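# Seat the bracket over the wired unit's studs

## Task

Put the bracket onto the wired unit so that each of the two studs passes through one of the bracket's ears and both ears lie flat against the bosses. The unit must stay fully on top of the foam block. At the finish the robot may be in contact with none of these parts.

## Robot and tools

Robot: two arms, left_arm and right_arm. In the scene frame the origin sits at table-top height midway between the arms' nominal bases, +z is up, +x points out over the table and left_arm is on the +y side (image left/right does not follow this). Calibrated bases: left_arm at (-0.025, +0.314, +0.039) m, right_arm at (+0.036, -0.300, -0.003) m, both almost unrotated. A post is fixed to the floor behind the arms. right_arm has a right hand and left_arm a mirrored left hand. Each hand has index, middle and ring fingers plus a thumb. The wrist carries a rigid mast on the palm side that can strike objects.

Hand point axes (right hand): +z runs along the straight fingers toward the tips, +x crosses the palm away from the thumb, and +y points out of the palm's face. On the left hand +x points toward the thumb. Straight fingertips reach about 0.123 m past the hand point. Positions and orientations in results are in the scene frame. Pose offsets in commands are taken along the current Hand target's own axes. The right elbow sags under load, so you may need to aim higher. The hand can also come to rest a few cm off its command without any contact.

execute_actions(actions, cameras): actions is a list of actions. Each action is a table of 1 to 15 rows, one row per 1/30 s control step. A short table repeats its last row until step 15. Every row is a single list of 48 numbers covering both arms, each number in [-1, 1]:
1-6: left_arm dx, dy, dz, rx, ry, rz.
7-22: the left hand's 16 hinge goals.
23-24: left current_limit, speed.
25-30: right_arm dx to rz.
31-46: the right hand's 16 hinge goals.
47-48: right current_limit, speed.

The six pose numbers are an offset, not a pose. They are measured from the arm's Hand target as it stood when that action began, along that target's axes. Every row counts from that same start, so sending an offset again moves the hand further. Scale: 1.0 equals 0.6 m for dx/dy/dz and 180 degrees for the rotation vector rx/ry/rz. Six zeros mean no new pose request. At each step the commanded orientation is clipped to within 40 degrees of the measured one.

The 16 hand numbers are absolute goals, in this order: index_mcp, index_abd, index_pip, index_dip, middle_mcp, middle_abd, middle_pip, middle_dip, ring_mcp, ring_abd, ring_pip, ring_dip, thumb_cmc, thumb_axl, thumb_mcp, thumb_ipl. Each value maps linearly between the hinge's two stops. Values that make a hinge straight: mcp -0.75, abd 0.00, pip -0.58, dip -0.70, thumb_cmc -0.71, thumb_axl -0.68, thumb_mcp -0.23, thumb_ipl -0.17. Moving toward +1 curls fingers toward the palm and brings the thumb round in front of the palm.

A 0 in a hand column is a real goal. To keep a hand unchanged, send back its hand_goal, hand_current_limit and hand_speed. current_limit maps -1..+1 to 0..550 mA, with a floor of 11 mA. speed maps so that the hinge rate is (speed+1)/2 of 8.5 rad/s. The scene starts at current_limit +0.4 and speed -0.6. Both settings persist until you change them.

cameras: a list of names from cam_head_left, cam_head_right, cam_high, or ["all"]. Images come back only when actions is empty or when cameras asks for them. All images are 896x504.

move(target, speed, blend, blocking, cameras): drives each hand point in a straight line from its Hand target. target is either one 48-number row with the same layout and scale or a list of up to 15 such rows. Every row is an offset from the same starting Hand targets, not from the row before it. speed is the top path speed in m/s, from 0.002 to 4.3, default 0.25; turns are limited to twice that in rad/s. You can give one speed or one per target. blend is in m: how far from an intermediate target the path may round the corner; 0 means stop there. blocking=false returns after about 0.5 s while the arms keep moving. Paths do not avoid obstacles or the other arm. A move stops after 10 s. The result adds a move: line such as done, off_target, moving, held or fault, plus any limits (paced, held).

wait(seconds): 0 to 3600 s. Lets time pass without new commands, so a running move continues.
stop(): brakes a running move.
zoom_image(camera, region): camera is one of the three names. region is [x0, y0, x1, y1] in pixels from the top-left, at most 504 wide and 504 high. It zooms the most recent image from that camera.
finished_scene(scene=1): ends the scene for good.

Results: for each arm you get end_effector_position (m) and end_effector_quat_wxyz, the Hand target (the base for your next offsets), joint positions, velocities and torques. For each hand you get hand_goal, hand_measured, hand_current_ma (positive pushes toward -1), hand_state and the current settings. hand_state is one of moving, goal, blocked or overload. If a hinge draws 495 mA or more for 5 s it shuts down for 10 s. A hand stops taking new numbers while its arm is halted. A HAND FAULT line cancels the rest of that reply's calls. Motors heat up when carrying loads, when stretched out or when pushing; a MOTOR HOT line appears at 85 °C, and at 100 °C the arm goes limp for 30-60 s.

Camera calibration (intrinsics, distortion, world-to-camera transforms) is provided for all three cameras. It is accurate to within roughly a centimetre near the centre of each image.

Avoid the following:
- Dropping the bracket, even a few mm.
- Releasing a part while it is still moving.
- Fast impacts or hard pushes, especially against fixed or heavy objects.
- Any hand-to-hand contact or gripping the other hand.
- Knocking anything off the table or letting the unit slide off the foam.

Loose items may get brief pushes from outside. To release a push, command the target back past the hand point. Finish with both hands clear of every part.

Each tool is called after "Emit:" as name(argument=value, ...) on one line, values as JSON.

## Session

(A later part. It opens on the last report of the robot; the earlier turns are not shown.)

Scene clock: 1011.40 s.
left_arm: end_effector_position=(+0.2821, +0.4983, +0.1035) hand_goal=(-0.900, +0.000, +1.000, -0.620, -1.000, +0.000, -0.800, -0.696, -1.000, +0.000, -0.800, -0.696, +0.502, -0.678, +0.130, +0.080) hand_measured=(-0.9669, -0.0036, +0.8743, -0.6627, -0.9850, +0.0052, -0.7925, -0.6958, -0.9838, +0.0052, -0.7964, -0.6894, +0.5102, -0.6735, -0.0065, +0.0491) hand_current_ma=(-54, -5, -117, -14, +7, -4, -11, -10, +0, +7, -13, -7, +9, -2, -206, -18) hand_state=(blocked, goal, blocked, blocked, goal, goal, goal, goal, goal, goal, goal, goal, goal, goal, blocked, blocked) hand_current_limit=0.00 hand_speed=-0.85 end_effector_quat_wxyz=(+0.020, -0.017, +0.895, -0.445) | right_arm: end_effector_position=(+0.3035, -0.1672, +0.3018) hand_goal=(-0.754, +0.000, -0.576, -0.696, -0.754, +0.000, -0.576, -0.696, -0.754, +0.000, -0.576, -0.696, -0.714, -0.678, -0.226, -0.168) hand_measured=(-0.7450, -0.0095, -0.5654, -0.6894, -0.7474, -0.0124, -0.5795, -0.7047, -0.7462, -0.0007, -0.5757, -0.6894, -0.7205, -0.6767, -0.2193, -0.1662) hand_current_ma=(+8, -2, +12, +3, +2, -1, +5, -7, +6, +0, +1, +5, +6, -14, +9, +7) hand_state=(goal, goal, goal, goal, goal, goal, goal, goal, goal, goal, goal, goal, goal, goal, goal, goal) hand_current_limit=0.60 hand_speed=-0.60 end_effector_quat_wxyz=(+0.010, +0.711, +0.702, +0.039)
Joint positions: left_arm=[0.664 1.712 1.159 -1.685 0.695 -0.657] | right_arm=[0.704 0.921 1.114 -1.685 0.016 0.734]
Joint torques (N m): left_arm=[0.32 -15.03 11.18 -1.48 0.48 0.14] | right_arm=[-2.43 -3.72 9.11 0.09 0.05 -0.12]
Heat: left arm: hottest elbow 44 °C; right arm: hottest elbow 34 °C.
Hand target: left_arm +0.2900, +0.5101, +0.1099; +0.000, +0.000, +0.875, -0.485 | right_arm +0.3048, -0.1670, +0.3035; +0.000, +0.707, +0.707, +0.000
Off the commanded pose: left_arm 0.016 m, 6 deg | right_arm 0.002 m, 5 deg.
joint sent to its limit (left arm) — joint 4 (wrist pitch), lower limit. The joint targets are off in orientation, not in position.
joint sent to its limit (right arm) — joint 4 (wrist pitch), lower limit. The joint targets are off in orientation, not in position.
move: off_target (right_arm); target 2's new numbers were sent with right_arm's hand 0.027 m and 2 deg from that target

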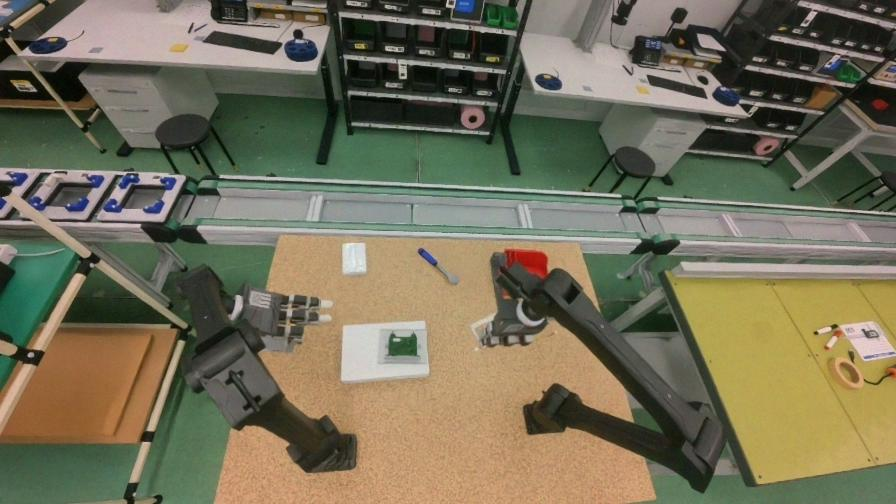

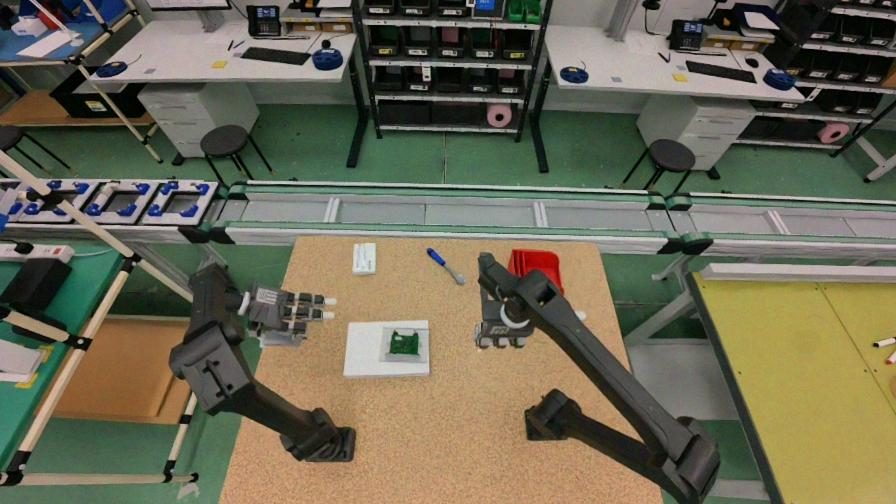

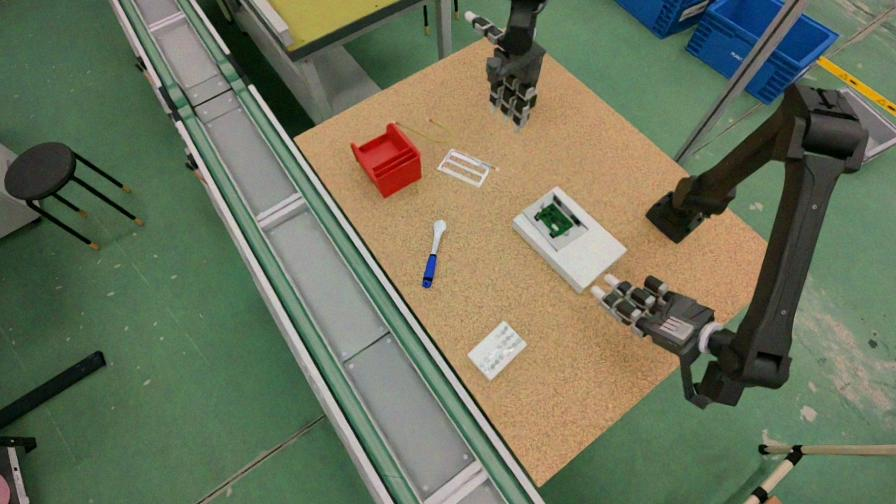

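Emit:
move(target=[[0,0,0,0,0,0,-0.9,0,1.0,-0.62,-1,0,-0.8,-0.6957,-1,0,-0.8,-0.6957,0.5014,-0.678,0.13,0.08,0.0,-0.85,0.3783,-0.0413,0.0725,0,0,-0.5,-0.754,0,-0.576,-0.696,-0.754,0,-0.576,-0.696,-0.754,0,-0.576,-0.696,-0.714,-0.678,-0.226,-0.168,0.6,-0.6],[0,0,0,0,0,0,-0.9,0,1.0,-0.62,-1,0,-0.8,-0.6957,-1,0,-0.8,-0.6957,0.5014,-0.678,0.13,0.08,0.0,-0.85,0.4283,-0.0413,0.1725,0,0,-0.5,-0.754,0,-0.576,-0.696,-0.754,0,-0.576,-0.696,-0.754,0,-0.576,-0.696,-0.714,-0.678,-0.226,-0.168,0.6,-0.6]], cameras=["all"], speed=[0.25,0.08])

Emit:
zoom_image(camera="cam_high", region=[505, 150, 635, 280])

Scene clock: 1028.50 s.
left_arm: end_effector_position=(+0.2821, +0.4983, +0.1035) hand_goal=(-0.900, +0.000, +1.000, -0.620, -1.000, +0.000, -0.800, -0.696, -1.000, +0.000, -0.800, -0.696, +0.502, -0.678, +0.130, +0.080) hand_measured=(-0.9657, -0.0036, +0.8730, -0.6627, -0.9850, +0.0037, -0.7925, -0.6971, -0.9838, +0.0037, -0.7964, -0.6894, +0.5102, -0.6735, -0.0065, +0.0491) hand_current_ma=(-53, -3, -113, -18, +10, -2, -11, -6, -1, +7, -8, -12, +3, -3, -207, -20) hand_state=(blocked, goal, blocked, blocked, goal, goal, goal, goal, goal, goal, goal, goal, goal, goal, blocked, blocked) hand_current_limit=0.00 hand_speed=-0.85 end_effector_quat_wxyz=(+0.020, -0.017, +0.895, -0.445) | right_arm: end_effector_position=(+0.2800, +0.0839, +0.1972) hand_goal=(-0.754, +0.000, -0.576, -0.696, -0.754, +0.000, -0.576, -0.696, -0.754, +0.000, -0.576, -0.696, -0.714, -0.678, -0.226, -0.168) hand_measured=(-0.7450, -0.0095, -0.5654, -0.6894, -0.7450, -0.0139, -0.5795, -0.7034, -0.7462, +0.0008, -0.5757, -0.6881, -0.7167, -0.6777, -0.2193, -0.1672) hand_current_ma=(+3, +2, +4, +5, +11, +0, +13, -9, +0, -2, -5, +13, +8, -6, +7, +9) hand_state=(goal, goal, goal, goal, goal, goal, goal, goal, goal, goal, goal, goal, goal, goal, goal, goal) hand_current_limit=0.60 hand_speed=-0.60 end_effector_quat_wxyz=(-0.005, -0.001, +1.000, -0.006)
Joint positions: left_arm=[0.664 1.712 1.159 -1.685 0.695 -0.657] | right_arm=[0.917 1.336 1.163 -1.414 0 -0.639]
Joint torques (N m): left_arm=[0.38 -15.09 11.17 -1.51 0.48 0.12] | right_arm=[-1.26 -9.41 8.99 0.53 -0.1 0.11]
Heat: left arm: hottest elbow 44 °C; right arm: hottest elbow 34 °C.
Hand target: left_arm +0.2900, +0.5101, +0.1099; +0.000, +0.000, +0.875, -0.485 | right_arm +0.2800, +0.0899, +0.1999; +0.000, +0.000, +1.000, +0.000
Off the commanded pose: left_arm 0.016 m, 6 deg | right_arm 0.007 m, 1 deg.
joint sent to its limit (left arm) — joint 4 (wrist pitch), lower limit. The joint targets are off in orientation, not in position.
move: done

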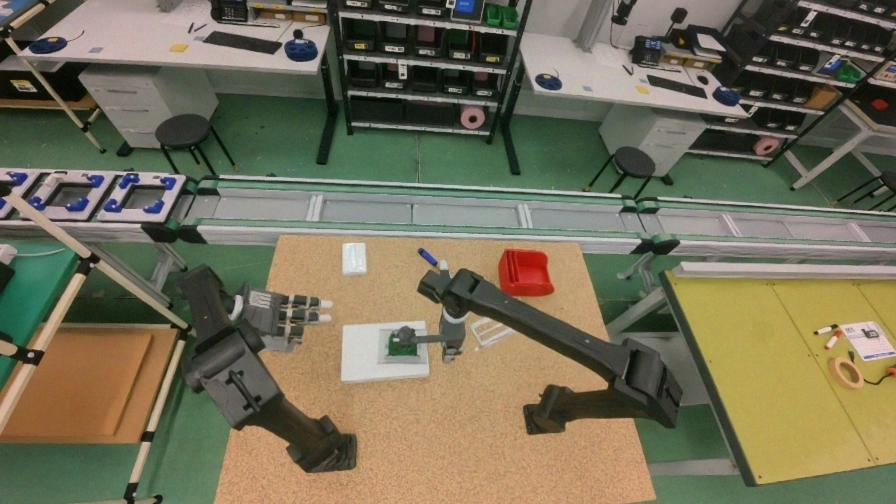

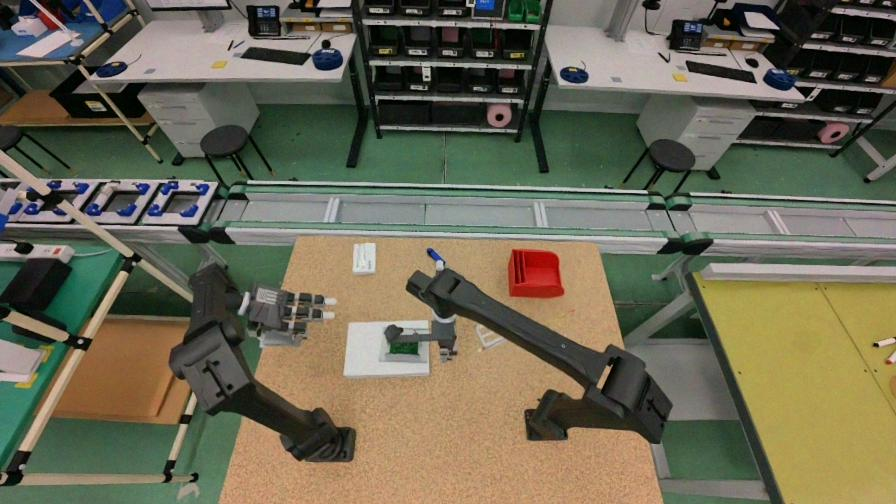

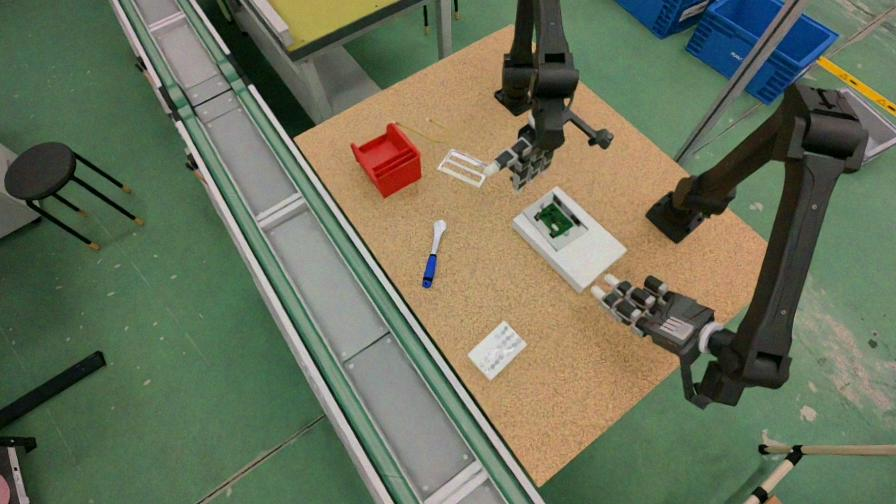

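Scaled by 3.877 from the camera's image (finer frame: 1280x720).

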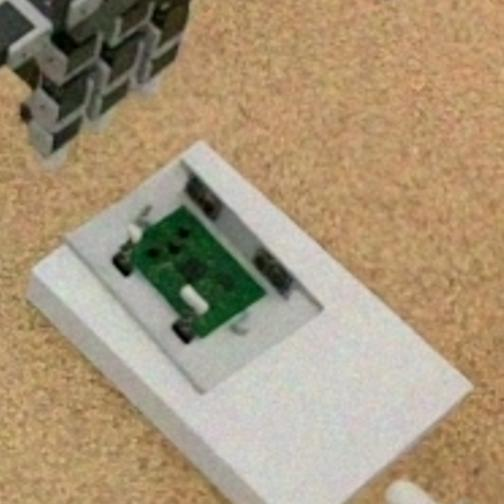

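Emit:
move(target=[[0,0,0,0,0,0,-0.9,0,1.0,-0.62,-1,0,-0.8,-0.6957,-1,0,-0.8,-0.6957,0.5014,-0.678,0.13,0.08,0.0,-0.85,0,0,0.0248,0,0,0,-0.754,0,-0.576,-0.696,-0.72,0,-0.576,-0.696,-0.72,0,-0.576,-0.696,-0.714,-0.678,-0.226,-0.168,0.6,-0.6],[0,0,0,0,0,0,-0.9,0,1.0,-0.62,-1,0,-0.8,-0.6957,-1,0,-0.8,-0.6957,0.5014,-0.678,0.13,0.08,0.0,-0.85,0,0.118,0.0248,0,0,0,-0.754,0,-0.576,-0.696,-0.72,0,-0.576,-0.696,-0.72,0,-0.576,-0.696,-0.714,-0.678,-0.226,-0.168,0.6,-0.6]], cameras=["cam_high","cam_head_right"], speed=[0.05,0.04])

Emit:
zoom_image(camera="cam_high", region=[505, 150, 635, 280])

Scene clock: 1037.33 s.
left_arm: end_effector_position=(+0.2821, +0.4983, +0.1035) hand_goal=(-0.900, +0.000, +1.000, -0.620, -1.000, +0.000, -0.800, -0.696, -1.000, +0.000, -0.800, -0.696, +0.502, -0.678, +0.130, +0.080) hand_measured=(-0.9657, -0.0036, +0.8730, -0.6627, -0.9850, +0.0037, -0.7925, -0.6958, -0.9838, +0.0037, -0.7964, -0.6894, +0.5102, -0.6735, -0.0065, +0.0491) hand_current_ma=(-45, -10, -115, -20, +6, +0, -11, -13, +0, +8, -9, -7, +7, +3, -203, -16) hand_state=(blocked, goal, blocked, blocked, goal, goal, goal, goal, goal, goal, goal, goal, goal, goal, blocked, blocked) hand_current_limit=0.00 hand_speed=-0.85 end_effector_quat_wxyz=(+0.020, -0.017, +0.895, -0.445) | right_arm: end_effector_position=(+0.2751, +0.1442, +0.1701) hand_goal=(-0.754, +0.000, -0.576, -0.696, -0.720, +0.000, -0.576, -0.696, -0.720, +0.000, -0.576, -0.696, -0.714, -0.678, -0.226, -0.168) hand_measured=(-0.7631, -0.0036, -0.5834, -0.6971, -0.7197, -0.0109, -0.5795, -0.7034, -0.7209, +0.0110, -0.5821, -0.6983, -0.7154, -0.6777, -0.2183, -0.1672) hand_current_ma=(+2, +0, +5, +10, +10, +9, +12, -5, -12, -2, -9, +5, +12, -2, +8, +9) hand_state=(goal, goal, goal, goal, goal, goal, goal, goal, goal, goal, goal, goal, goal, goal, goal, goal) hand_current_limit=0.60 hand_speed=-0.60 end_effector_quat_wxyz=(-0.010, +0.000, +1.000, -0.017)
Joint positions: left_arm=[0.664 1.712 1.159 -1.685 0.695 -0.657] | right_arm=[1.012 1.488 1.251 -1.374 0 -0.542]
Joint torques (N m): left_arm=[0.26 -15.15 11.15 -1.54 0.48 0.14] | right_arm=[-1.2 -10.93 11.95 0.27 -0.1 0.11]
Heat: left arm: hottest elbow 44 °C; right arm: hottest elbow 34 °C.
Hand target: left_arm +0.2900, +0.5101, +0.1099; +0.000, +0.000, +0.875, -0.485 | right_arm +0.2799, +0.1608, +0.1850; +0.000, +0.000, +1.000, +0.000
Off the commanded pose: left_arm 0.016 m, 6 deg | right_arm 0.023 m, 2 deg.
joint sent to its limit (left arm) — joint 4 (wrist pitch), lower limit. The joint targets are off in orientation, not in position.
move: off_target (right_arm)
Images, in order (width x height): cam_head_right 896x504, cam_high 896x504.

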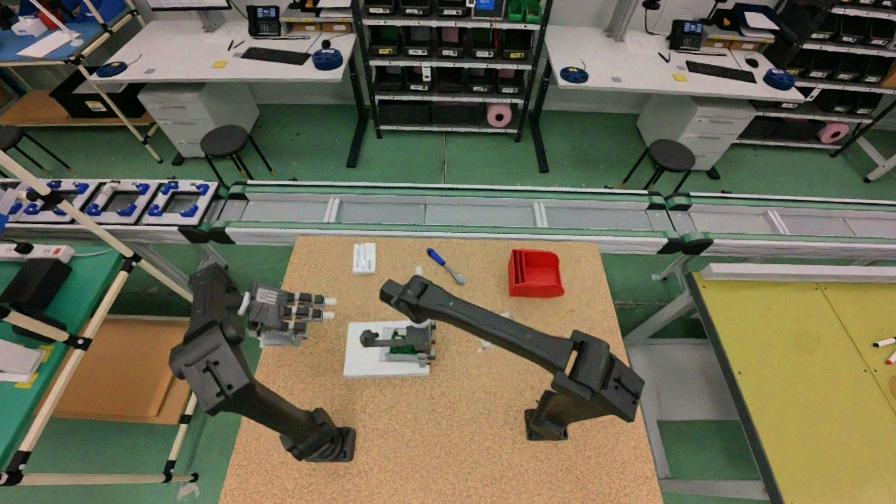

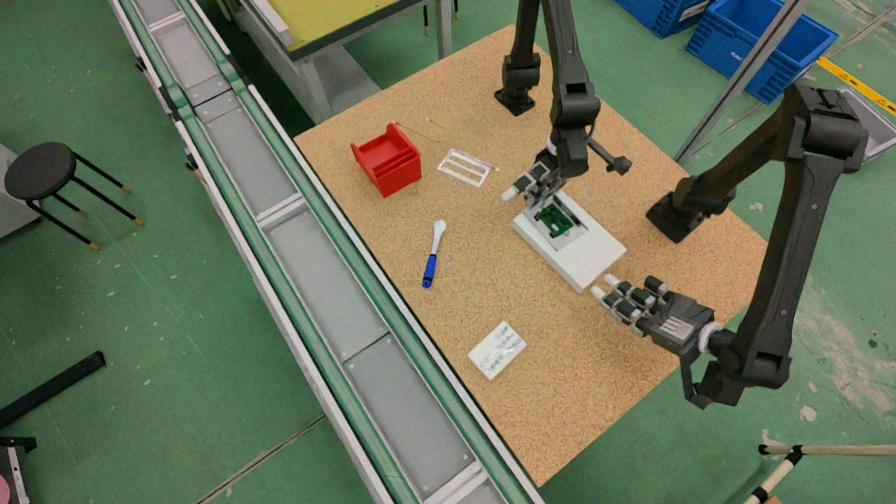

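Scaled by 3.877 from the camera's image (finer frame: 1280x720).

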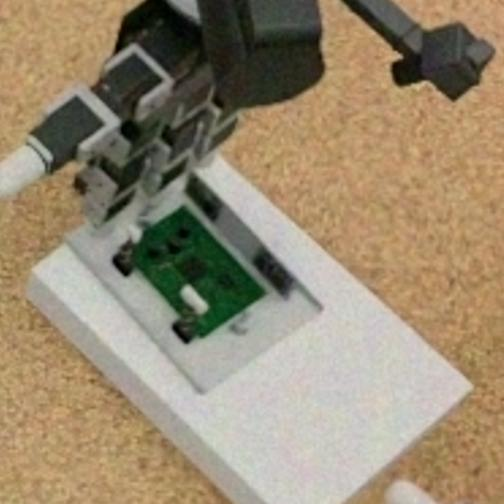

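Emit:
move(target=[[0,0,0,0,0,0,-0.9,0,1.0,-0.62,-1,0,-0.8,-0.6957,-1,0,-0.8,-0.6957,0.5014,-0.678,0.13,0.08,0.0,-0.85,0,0.03,-0.02,0,0,0,-0.754,0,-0.576,-0.696,-0.72,0,-0.576,-0.696,-0.72,0,-0.576,-0.696,-0.714,-0.678,-0.226,-0.168,0.6,-0.6]], cameras=["cam_high","cam_head_right"], speed=[0.04])

Emit:
zoom_image(camera="cam_high", region=[505, 150, 635, 280])

Emit:
zoom_image(camera="cam_head_right", region=[335, 305, 445, 385])

Scene clock: 1043.10 s.
left_arm: end_effector_position=(+0.2821, +0.4983, +0.1035) hand_goal=(-0.900, +0.000, +1.000, -0.620, -1.000, +0.000, -0.800, -0.696, -1.000, +0.000, -0.800, -0.696, +0.502, -0.678, +0.130, +0.080) hand_measured=(-0.9669, -0.0036, +0.8730, -0.6627, -0.9862, +0.0037, -0.7925, -0.6958, -0.9838, +0.0052, -0.7964, -0.6894, +0.5102, -0.6735, -0.0065, +0.0491) hand_current_ma=(-52, -4, -116, -20, +5, -1, -7, -13, +4, +13, -6, -4, +3, +6, -206, -19) hand_state=(blocked, goal, blocked, blocked, goal, goal, goal, goal, goal, goal, goal, goal, goal, goal, blocked, blocked) hand_current_limit=0.00 hand_speed=-0.85 end_effector_quat_wxyz=(+0.020, -0.017, +0.895, -0.445) | right_arm: end_effector_position=(+0.2784, +0.1627, +0.1804) hand_goal=(-0.754, +0.000, -0.576, -0.696, -0.720, +0.000, -0.576, -0.696, -0.720, +0.000, -0.576, -0.696, -0.714, -0.678, -0.226, -0.168) hand_measured=(-0.7764, -0.0007, -0.5859, -0.6958, -0.7185, -0.0036, -0.5770, -0.7009, -0.7197, +0.0008, -0.5757, -0.6983, -0.7154, -0.6777, -0.2193, -0.1672) hand_current_ma=(-3, -1, +0, +7, +6, -1, +8, -9, -2, -4, -5, +5, +10, -7, +7, +18) hand_state=(blocked, goal, goal, goal, goal, goal, goal, goal, goal, goal, goal, goal, goal, goal, goal, goal) hand_current_limit=0.60 hand_speed=-0.60 end_effector_quat_wxyz=(-0.008, +0.003, +1.000, -0.015)
Joint positions: left_arm=[0.664 1.712 1.159 -1.685 0.695 -0.657] | right_arm=[1.029 1.523 1.317 -1.399 0 -0.519]
Joint torques (N m): left_arm=[0.15 -15.03 11.18 -1.52 0.49 0.14] | right_arm=[-0.85 -11.52 12.41 -0.14 -0.09 0.08]
Heat: left arm: hottest elbow 44 °C; right arm: hottest elbow 35 °C.
Hand target: left_arm +0.2900, +0.5101, +0.1099; +0.000, +0.000, +0.875, -0.485 | right_arm +0.2800, +0.1788, +0.1972; +0.000, +0.000, +1.000, +0.000
Off the commanded pose: left_arm 0.016 m, 6 deg | right_arm 0.023 m, 2 deg.
joint sent to its limit (left arm) — joint 4 (wrist pitch), lower limit. The joint targets are off in orientation, not in position.
move: off_target (right_arm)
Images, in order (width x height): cam_head_right 896x504, cam_high 896x504.

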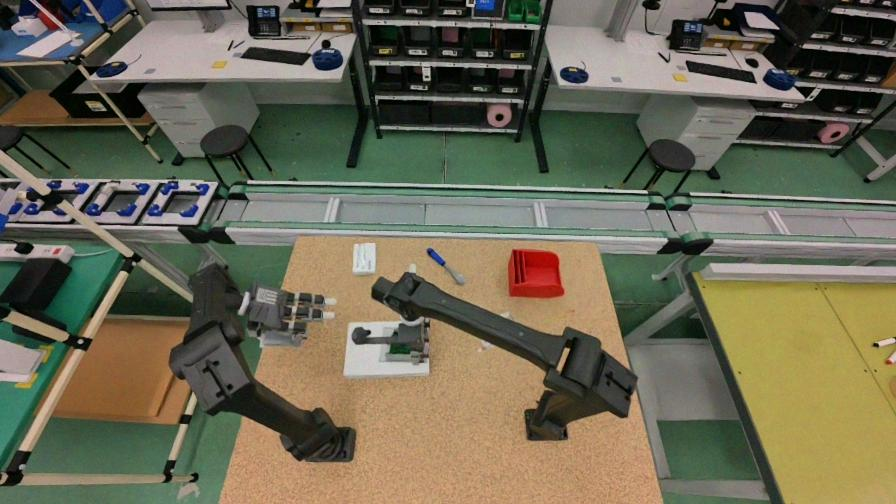

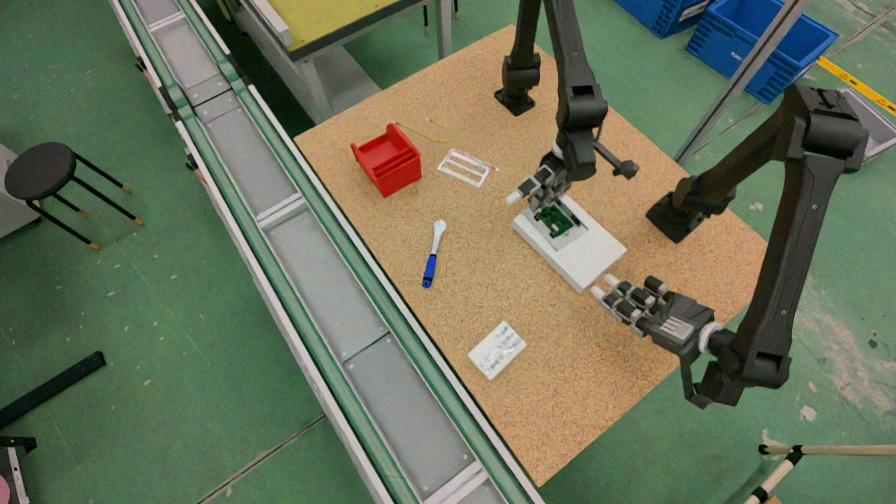

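Scaled by 3.877 from the camera's image (finer frame: 1280x720).

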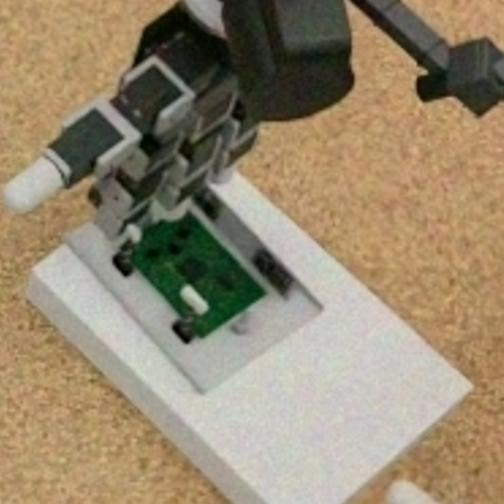

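Scaled by 4.582 from the camera's image (finer frame: 1280x720).

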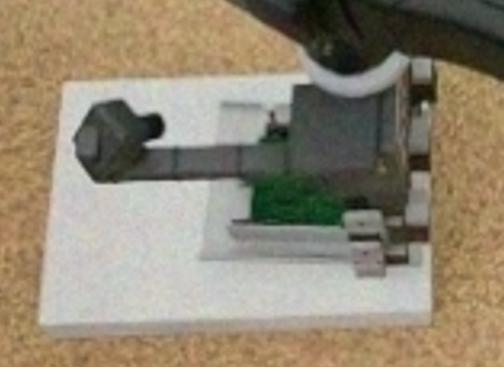

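Emit:
move(target=[[0,0,0,0,0,0,-0.9,0,1.0,-0.62,-1,0,-0.8,-0.6957,-1,0,-0.8,-0.6957,0.5014,-0.678,0.13,0.08,0.0,-0.85,0,0,-0.03,0,0,0,-0.754,0,-0.576,-0.696,-0.72,0,-0.576,-0.696,-0.72,0,-0.576,-0.696,-0.714,-0.678,-0.226,-0.168,0.6,-0.6],[0,0,0,0,0,0,-0.9,0,1.0,-0.62,-1,0,-0.8,-0.6957,-1,0,-0.8,-0.6957,0.5014,-0.678,0.13,0.08,0.0,-0.85,0,-0.13,-0.03,0,0,0,-0.754,0,-0.576,-0.696,-0.72,0,-0.576,-0.696,-0.72,0,-0.576,-0.696,-0.714,-0.678,-0.226,-0.168,0.6,-0.6],[0,0,0,0,0,0,-0.9,0,1.0,-0.62,-1,0,-0.8,-0.6957,-1,0,-0.8,-0.6957,0.5014,-0.678,0.13,0.08,0.0,-0.85,0,-0.13,0.04,0,0,0,-0.754,0,-0.576,-0.696,-0.72,0,-0.576,-0.696,-0.72,0,-0.576,-0.696,-0.714,-0.678,-0.226,-0.168,0.6,-0.6]], speed=[0.05,0.08,0.05], cameras=["cam_high"])

Emit:
zoom_image(camera="cam_high", region=[515, 160, 595, 240])

Scene clock: 1055.50 s.
left_arm: end_effector_position=(+0.2821, +0.4983, +0.1035) hand_goal=(-0.900, +0.000, +1.000, -0.620, -1.000, +0.000, -0.800, -0.696, -1.000, +0.000, -0.800, -0.696, +0.502, -0.678, +0.130, +0.080) hand_measured=(-0.9669, -0.0036, +0.8730, -0.6627, -0.9850, +0.0037, -0.7925, -0.6958, -0.9838, +0.0052, -0.7964, -0.6894, +0.5102, -0.6735, -0.0055, +0.0491) hand_current_ma=(-50, -15, -112, -19, +4, -3, -5, -8, -1, +11, -3, -12, -1, +4, -202, -15) hand_state=(blocked, goal, blocked, blocked, goal, goal, goal, goal, goal, goal, goal, goal, goal, goal, blocked, blocked) hand_current_limit=0.00 hand_speed=-0.85 end_effector_quat_wxyz=(+0.020, -0.017, +0.895, -0.445) | right_arm: end_effector_position=(+0.2750, +0.0984, +0.1726) hand_goal=(-0.754, +0.000, -0.576, -0.696, -0.720, +0.000, -0.576, -0.696, -0.720, +0.000, -0.576, -0.696, -0.714, -0.678, -0.226, -0.168) hand_measured=(-0.7547, -0.0007, -0.5795, -0.6958, -0.7185, -0.0021, -0.5782, -0.7009, -0.7185, -0.0007, -0.5757, -0.6983, -0.7167, -0.6777, -0.2193, -0.1672) hand_current_ma=(+5, -6, +9, +6, +6, +4, +11, -10, -4, -3, -3, +8, +11, -5, +9, +5) hand_state=(goal, goal, goal, goal, goal, goal, goal, goal, goal, goal, goal, goal, goal, goal, goal, goal) hand_current_limit=0.60 hand_speed=-0.60 end_effector_quat_wxyz=(-0.003, +0.002, +1.000, -0.004)
Joint positions: left_arm=[0.664 1.712 1.159 -1.685 0.695 -0.657] | right_arm=[0.951 1.369 1.129 -1.341 0 -0.6]
Joint torques (N m): left_arm=[0.09 -15.03 11.17 -1.52 0.49 0.12] | right_arm=[-2.78 -9.41 8.8 0.51 -0.07 -0.11]
Heat: left arm: hottest elbow 44 °C; right arm: hottest elbow 34 °C.
Hand target: left_arm +0.2900, +0.5101, +0.1099; +0.000, +0.000, +0.875, -0.485 | right_arm +0.2799, +0.1008, +0.1731; +0.000, +0.000, +1.000, +0.000
Off the commanded pose: left_arm 0.016 m, 6 deg | right_arm 0.005 m, 1 deg.
joint sent to its limit (left arm) — joint 4 (wrist pitch), lower limit. The joint targets are off in orientation, not in position.
move: done

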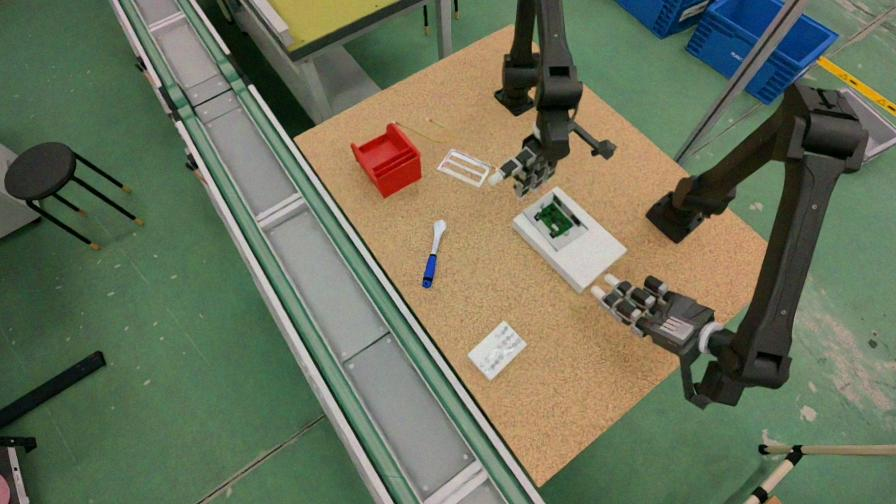

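Scaled by 6.300 from the camera's image (finer frame: 1280x720).

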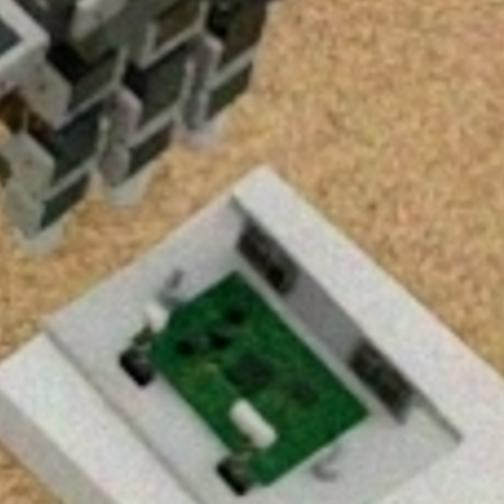

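Emit:
move(target=[[0,0,0,0,0,0,-0.9,0,1.0,-0.62,-1,0,-0.8,-0.6957,-1,0,-0.8,-0.6957,0.5014,-0.678,0.13,0.08,0.0,-0.85,0,0.06,-0.008,0,0,0,-0.754,0,-0.576,-0.696,-0.72,0,-0.576,-0.696,-0.72,0,-0.576,-0.696,-0.714,-0.678,-0.226,-0.168,0.6,-0.6],[0,0,0,0,0,0,-0.9,0,1.0,-0.62,-1,0,-0.8,-0.6957,-1,0,-0.8,-0.6957,0.5014,-0.678,0.13,0.08,0.0,-0.85,0,0.105,-0.014,0,0,0,-0.754,0,-0.576,-0.696,-0.72,0,-0.576,-0.696,-0.72,0,-0.576,-0.696,-0.714,-0.678,-0.226,-0.168,0.6,-0.6]], speed=[0.05,0.04], cameras=["cam_high"])

Emit:
zoom_image(camera="cam_high", region=[515, 160, 595, 240])

Scene clock: 1064.63 s.
left_arm: end_effector_position=(+0.2821, +0.4983, +0.1035) hand_goal=(-0.900, +0.000, +1.000, -0.620, -1.000, +0.000, -0.800, -0.696, -1.000, +0.000, -0.800, -0.696, +0.502, -0.678, +0.130, +0.080) hand_measured=(-0.9669, -0.0036, +0.8730, -0.6627, -0.9850, +0.0037, -0.7925, -0.6958, -0.9838, +0.0052, -0.7964, -0.6894, +0.5102, -0.6746, -0.0065, +0.0491) hand_current_ma=(-49, -10, -114, -15, +1, -7, -12, -9, +0, +5, -12, -5, +8, -2, -205, -16) hand_state=(blocked, goal, blocked, blocked, goal, goal, goal, goal, goal, goal, goal, goal, goal, goal, blocked, blocked) hand_current_limit=0.00 hand_speed=-0.85 end_effector_quat_wxyz=(+0.020, -0.017, +0.895, -0.445) | right_arm: end_effector_position=(+0.2767, +0.1462, +0.1644) hand_goal=(-0.754, +0.000, -0.576, -0.696, -0.720, +0.000, -0.576, -0.696, -0.720, +0.000, -0.576, -0.696, -0.714, -0.678, -0.226, -0.168) hand_measured=(-0.7740, +0.0037, -0.5898, -0.7009, -0.7498, +0.0008, -0.5911, -0.7034, -0.7378, +0.0052, -0.5859, -0.6983, -0.7154, -0.6777, -0.2183, -0.1672) hand_current_ma=(-6, +1, -4, +16, -3, +6, +9, -5, -3, +2, -16, +9, +1, -2, +12, +11) hand_state=(blocked, goal, goal, goal, blocked, goal, goal, goal, goal, goal, goal, goal, goal, goal, goal, goal) hand_current_limit=0.60 hand_speed=-0.60 end_effector_quat_wxyz=(-0.009, +0.001, +1.000, -0.017)
Joint positions: left_arm=[0.664 1.712 1.159 -1.685 0.695 -0.657] | right_arm=[1.013 1.497 1.246 -1.358 0.002 -0.54]
Joint torques (N m): left_arm=[0.26 -15.21 11.19 -1.55 0.49 0.14] | right_arm=[-0.97 -11.05 12.33 0.01 -0.2 0.14]
Heat: left arm: hottest elbow 44 °C; right arm: hottest elbow 35 °C.
Hand target: left_arm +0.2900, +0.5101, +0.1099; +0.000, +0.000, +0.875, -0.485 | right_arm +0.2799, +0.1638, +0.1815; +0.000, +0.000, +1.000, +0.000
Off the commanded pose: left_arm 0.016 m, 6 deg | right_arm 0.025 m, 2 deg.
joint sent to its limit (left arm) — joint 4 (wrist pitch), lower limit. The joint targets are off in orientation, not in position.
move: off_target (right_arm)

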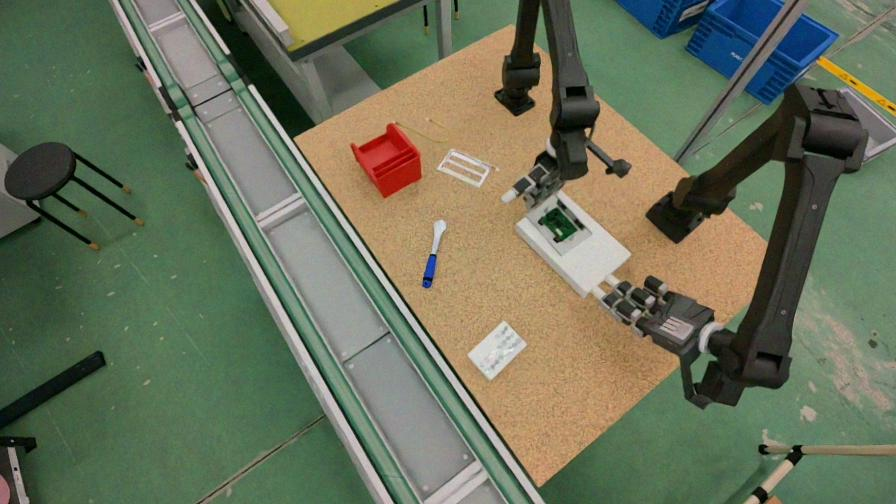

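Scaled by 6.300 from the camera's image (finer frame: 1280x720).

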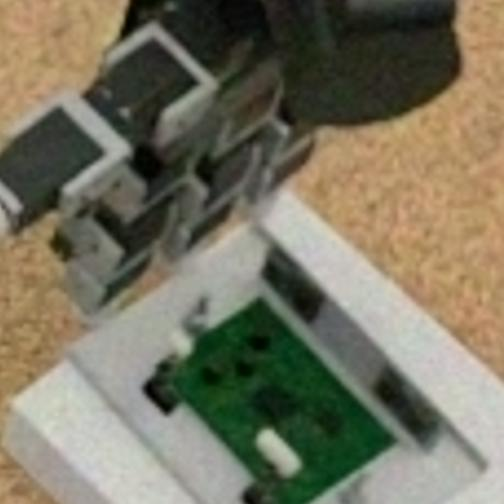

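Emit:
move(target=[[0,0,0,0,0,0,-0.9,0,1.0,-0.62,-1,0,-0.8,-0.6957,-1,0,-0.8,-0.6957,0.5014,-0.678,0.13,0.08,0.0,-0.85,0,-0.04,0,0,0,0,-0.754,0,-0.576,-0.696,-0.754,0,-0.576,-0.696,-0.754,0,-0.576,-0.696,-0.714,-0.678,-0.226,-0.168,0.6,-0.6],[0,0,0,0,0,0,-0.9,0,1.0,-0.62,-1,0,-0.8,-0.6957,-1,0,-0.8,-0.6957,0.5014,-0.678,0.13,0.08,0.0,-0.85,0,-0.06,-0.05,0,0,0,-0.754,0,-0.576,-0.696,-0.754,0,-0.576,-0.696,-0.754,0,-0.576,-0.696,-0.714,-0.678,-0.226,-0.168,0.6,-0.6]], speed=[0.08,0.08], cameras=["all"])

Emit:
zoom_image(camera="cam_high", region=[515, 160, 645, 310])

Emit:
zoom_image(camera="cam_head_right", region=[335, 305, 445, 385])

Emit:
zoom_image(camera="cam_head_left", region=[335, 305, 445, 385])

Scene clock: 1075.90 s.
left_arm: end_effector_position=(+0.2821, +0.4983, +0.1035) hand_goal=(-0.900, +0.000, +1.000, -0.620, -1.000, +0.000, -0.800, -0.696, -1.000, +0.000, -0.800, -0.696, +0.502, -0.678, +0.130, +0.080) hand_measured=(-0.9657, -0.0036, +0.8730, -0.6627, -0.9850, +0.0037, -0.7925, -0.6958, -0.9838, +0.0037, -0.7964, -0.6894, +0.5102, -0.6746, -0.0065, +0.0491) hand_current_ma=(-49, -6, -112, -16, +3, -7, -8, -7, +2, +9, -12, -8, +9, +6, -204, -14) hand_state=(blocked, goal, blocked, blocked, goal, goal, goal, goal, goal, goal, goal, goal, goal, goal, blocked, blocked) hand_current_limit=0.00 hand_speed=-0.85 end_effector_quat_wxyz=(+0.020, -0.017, +0.895, -0.445) | right_arm: end_effector_position=(+0.2714, +0.1208, +0.1890) hand_goal=(-0.754, +0.000, -0.576, -0.696, -0.754, +0.000, -0.576, -0.696, -0.754, +0.000, -0.576, -0.696, -0.714, -0.678, -0.226, -0.168) hand_measured=(-0.7547, -0.0051, -0.5821, -0.6983, -0.7535, +0.0008, -0.5770, -0.7034, -0.7462, +0.0008, -0.5782, -0.6983, -0.7154, -0.6777, -0.2193, -0.1681) hand_current_ma=(+4, +3, +5, +8, -1, +9, +6, -5, -2, +0, -8, +5, +3, -2, +8, +8) hand_state=(goal, goal, goal, goal, goal, goal, goal, goal, goal, goal, goal, goal, goal, goal, goal, goal) hand_current_limit=0.60 hand_speed=-0.60 end_effector_quat_wxyz=(-0.010, +0.001, +1.000, -0.018)
Joint positions: left_arm=[0.664 1.712 1.159 -1.685 0.695 -0.657] | right_arm=[0.991 1.422 1.232 -1.422 0.002 -0.562]
Joint torques (N m): left_arm=[0.09 -14.86 11.11 -1.52 0.48 0.15] | right_arm=[-3.02 -11.52 11.99 -0.38 -0.14 -0.09]
Heat: left arm: hottest elbow 44 °C; right arm: hottest elbow 36 °C.
Hand target: left_arm +0.2900, +0.5101, +0.1099; +0.000, +0.000, +0.875, -0.485 | right_arm +0.2799, +0.1278, +0.2115; +0.000, +0.000, +1.000, +0.000
Off the commanded pose: left_arm 0.016 m, 6 deg | right_arm 0.025 m, 2 deg.
joint sent to its limit (left arm) — joint 4 (wrist pitch), lower limit. The joint targets are off in orientation, not in position.
move: off_target (right_arm)

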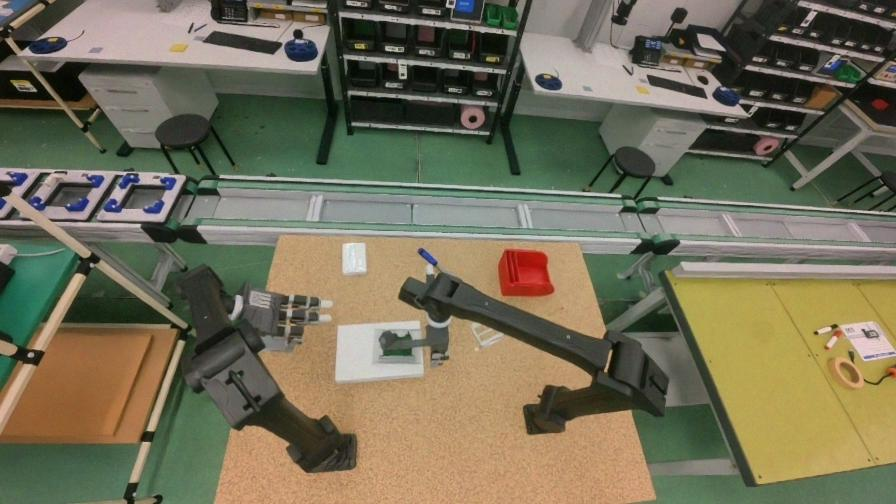

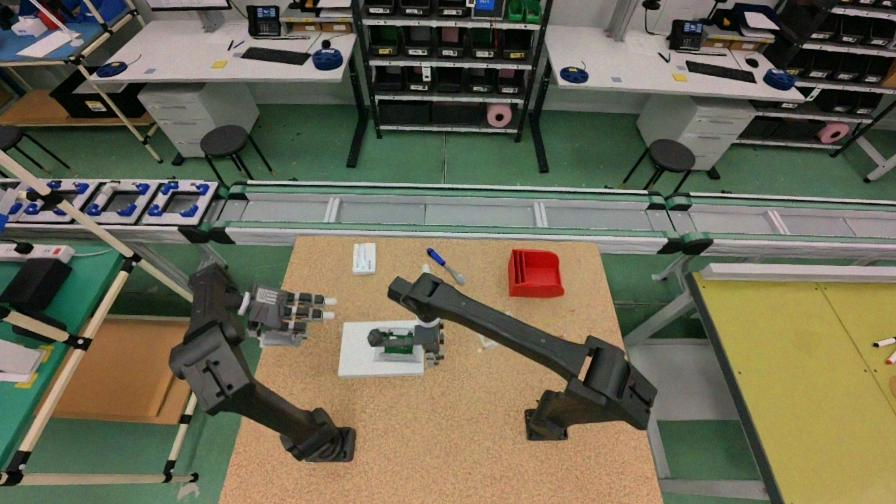

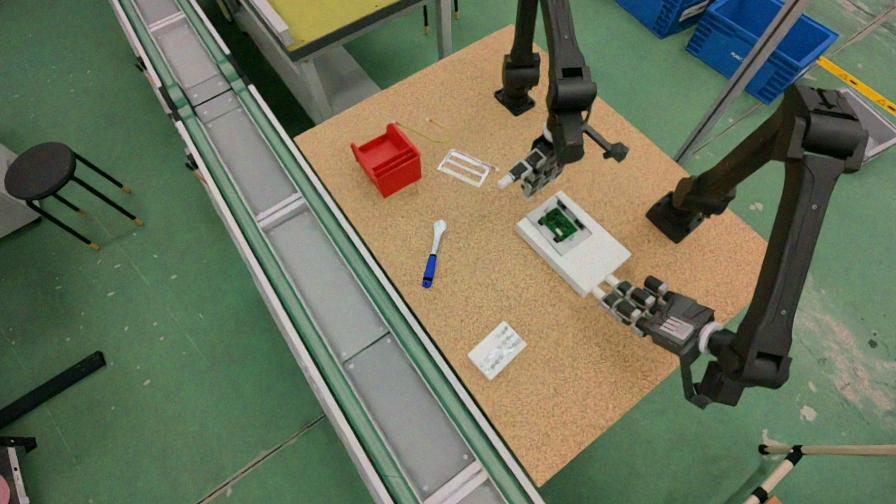

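Scaled by 3.360 from the camera's image (finer frame: 1280x720).

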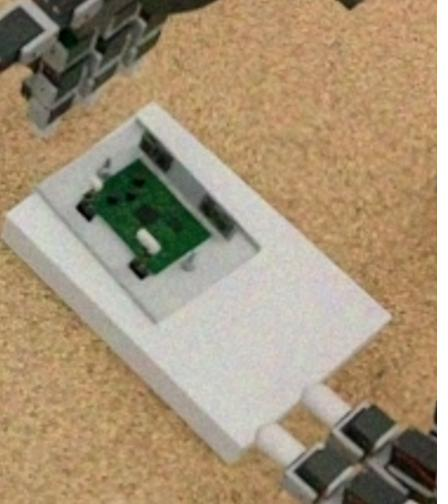

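Scaled by 4.582 from the camera's image (finer frame: 1280x720).

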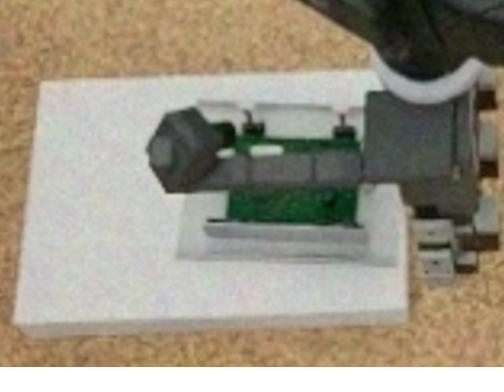

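Scaled by 4.582 from the camera's image (finer frame: 1280x720).

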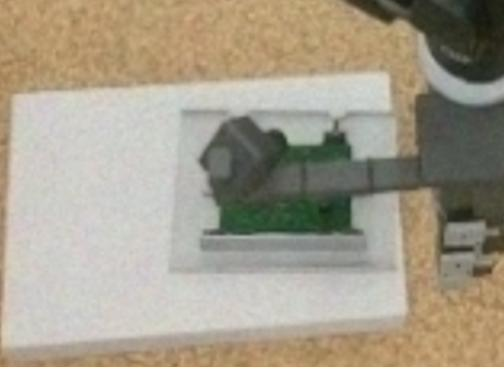

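Emit:
move(target=[0,0,0,0,0,0,-0.9,0,1.0,-0.62,-1,0,-0.8,-0.6957,-1,0,-0.8,-0.6957,0.5014,-0.678,0.13,0.08,0.0,-0.85,-0.012,0.0117,0.027,0,0,0,-0.754,0,-0.576,-0.696,-0.72,0,-0.576,-0.696,-0.72,0,-0.576,-0.696,-0.714,-0.678,-0.226,-0.168,0.6,-0.6], speed=0.05)

Scene clock: 1081.03 s.
left_arm: end_effector_position=(+0.2821, +0.4983, +0.1035) hand_goal=(-0.900, +0.000, +1.000, -0.620, -1.000, +0.000, -0.800, -0.696, -1.000, +0.000, -0.800, -0.696, +0.502, -0.678, +0.130, +0.080) hand_measured=(-0.9669, -0.0036, +0.8730, -0.6627, -0.9850, +0.0037, -0.7925, -0.6958, -0.9838, +0.0052, -0.7951, -0.6894, +0.5102, -0.6746, -0.0065, +0.0491) hand_current_ma=(-57, -7, -109, -13, +5, -6, -11, -9, -1, +12, -8, -1, +0, +6, -202, -22) hand_state=(blocked, goal, blocked, blocked, goal, goal, goal, goal, goal, goal, goal, goal, goal, goal, blocked, blocked) hand_current_limit=0.00 hand_speed=-0.85 end_effector_quat_wxyz=(+0.020, -0.017, +0.895, -0.445) | right_arm: end_effector_position=(+0.2765, +0.1252, +0.1818) hand_goal=(-0.754, +0.000, -0.576, -0.696, -0.720, +0.000, -0.576, -0.696, -0.720, +0.000, -0.576, -0.696, -0.714, -0.678, -0.226, -0.168) hand_measured=(-0.7547, -0.0065, -0.5808, -0.6996, -0.7197, +0.0008, -0.5757, -0.7022, -0.7197, +0.0008, -0.5782, -0.6958, -0.7154, -0.6767, -0.2193, -0.1672) hand_current_ma=(+0, -1, +7, -2, +3, +13, +2, -8, -1, -1, +0, +15, +12, -4, +12, +2) hand_state=(goal, goal, goal, goal, goal, goal, goal, goal, goal, goal, goal, goal, goal, goal, goal, goal) hand_current_limit=0.60 hand_speed=-0.60 end_effector_quat_wxyz=(-0.010, +0.000, +1.000, -0.017)
Joint positions: left_arm=[0.664 1.712 1.159 -1.685 0.695 -0.657] | right_arm=[0.986 1.441 1.232 -1.401 0.002 -0.567]
Joint torques (N m): left_arm=[0.15 -14.97 11.14 -1.52 0.48 0.15] | right_arm=[-3.08 -10.29 11.18 0.42 -0.14 -0.1]
Heat: left arm: hottest elbow 44 °C; right arm: hottest elbow 36 °C.
Hand target: left_arm +0.2900, +0.5101, +0.1099; +0.000, +0.000, +0.875, -0.485 | right_arm +0.2871, +0.1348, +0.1952; +0.000, +0.000, +1.000, +0.000
Off the commanded pose: left_arm 0.016 m, 6 deg | right_arm 0.020 m, 2 deg.
joint sent to its limit (left arm) — joint 4 (wrist pitch), lower limit. The joint targets are off in orientation, not in position.
move: off_target (right_arm)

Emit:
move(target=[0,0,0,0,0,0,-0.9,0,1.0,-0.62,-1,0,-0.8,-0.6957,-1,0,-0.8,-0.6957,0.5014,-0.678,0.13,0.08,0.0,-0.85,0,0.045,0.006,0,0,0,-0.754,0,-0.576,-0.696,-0.72,0,-0.576,-0.696,-0.72,0,-0.576,-0.696,-0.714,-0.678,-0.226,-0.168,0.6,-0.6], speed=0.04, cameras=["cam_high"])

Emit:
zoom_image(camera="cam_high", region=[515, 160, 605, 250])

Scene clock: 1088.03 s.
left_arm: end_effector_position=(+0.2821, +0.4983, +0.1035) hand_goal=(-0.900, +0.000, +1.000, -0.620, -1.000, +0.000, -0.800, -0.696, -1.000, +0.000, -0.800, -0.696, +0.502, -0.678, +0.130, +0.080) hand_measured=(-0.9669, -0.0036, +0.8730, -0.6614, -0.9850, +0.0037, -0.7925, -0.6958, -0.9838, +0.0037, -0.7951, -0.6894, +0.5102, -0.6735, -0.0065, +0.0491) hand_current_ma=(-54, +0, -112, -16, +3, -3, -8, -5, -2, +9, -5, -6, +4, +6, -211, -22) hand_state=(blocked, goal, blocked, blocked, goal, goal, goal, goal, goal, goal, goal, goal, goal, goal, blocked, blocked) hand_current_limit=0.00 hand_speed=-0.85 end_effector_quat_wxyz=(+0.020, -0.017, +0.895, -0.445) | right_arm: end_effector_position=(+0.2819, +0.1449, +0.1758) hand_goal=(-0.754, +0.000, -0.576, -0.696, -0.720, +0.000, -0.576, -0.696, -0.720, +0.000, -0.576, -0.696, -0.714, -0.678, -0.226, -0.168) hand_measured=(-0.7559, -0.0051, -0.5808, -0.6983, -0.7197, -0.0007, -0.5770, -0.7022, -0.7185, -0.0007, -0.5782, -0.6971, -0.7154, -0.6767, -0.2203, -0.1681) hand_current_ma=(+3, +4, +8, +9, +3, +9, +15, -8, -2, -1, -3, +7, +11, +2, +9, +6) hand_state=(goal, goal, goal, goal, goal, goal, goal, goal, goal, goal, goal, goal, goal, goal, goal, goal) hand_current_limit=0.60 hand_speed=-0.60 end_effector_quat_wxyz=(-0.011, -0.001, +1.000, -0.019)
Joint positions: left_arm=[0.664 1.712 1.159 -1.685 0.695 -0.657] | right_arm=[0.999 1.498 1.278 -1.395 0.001 -0.556]
Joint torques (N m): left_arm=[0.03 -14.97 11.15 -1.48 0.49 0.13] | right_arm=[-1.14 -11.28 12.1 0.36 -0.14 0.14]
Heat: left arm: hottest elbow 44 °C; right arm: hottest elbow 35 °C.
Hand target: left_arm +0.2900, +0.5101, +0.1099; +0.000, +0.000, +0.875, -0.485 | right_arm +0.2872, +0.1618, +0.1919; +0.000, +0.000, +1.000, +0.000
Off the commanded pose: left_arm 0.016 m, 6 deg | right_arm 0.024 m, 3 deg.
joint sent to its limit (left arm) — joint 4 (wrist pitch), lower limit. The joint targets are off in orientation, not in position.
move: off_target (right_arm)

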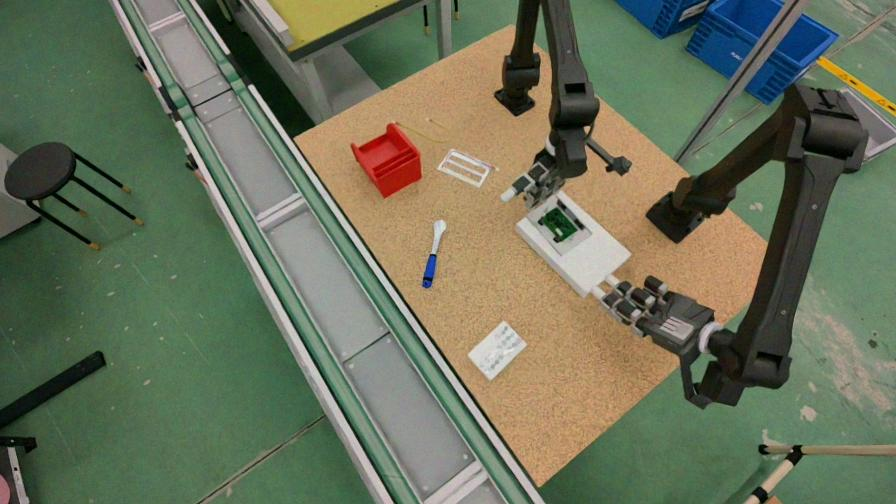

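Scaled by 5.600 from the camera's image (finer frame: 1280x720).

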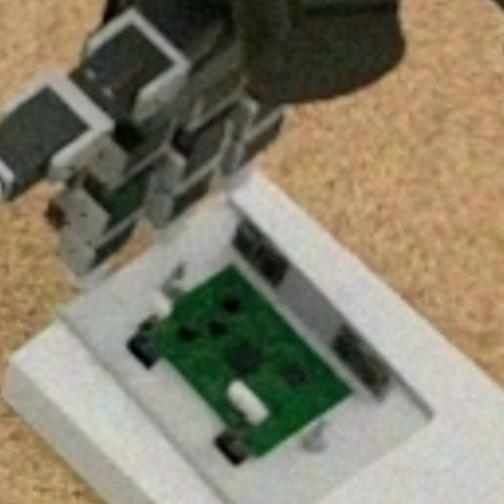

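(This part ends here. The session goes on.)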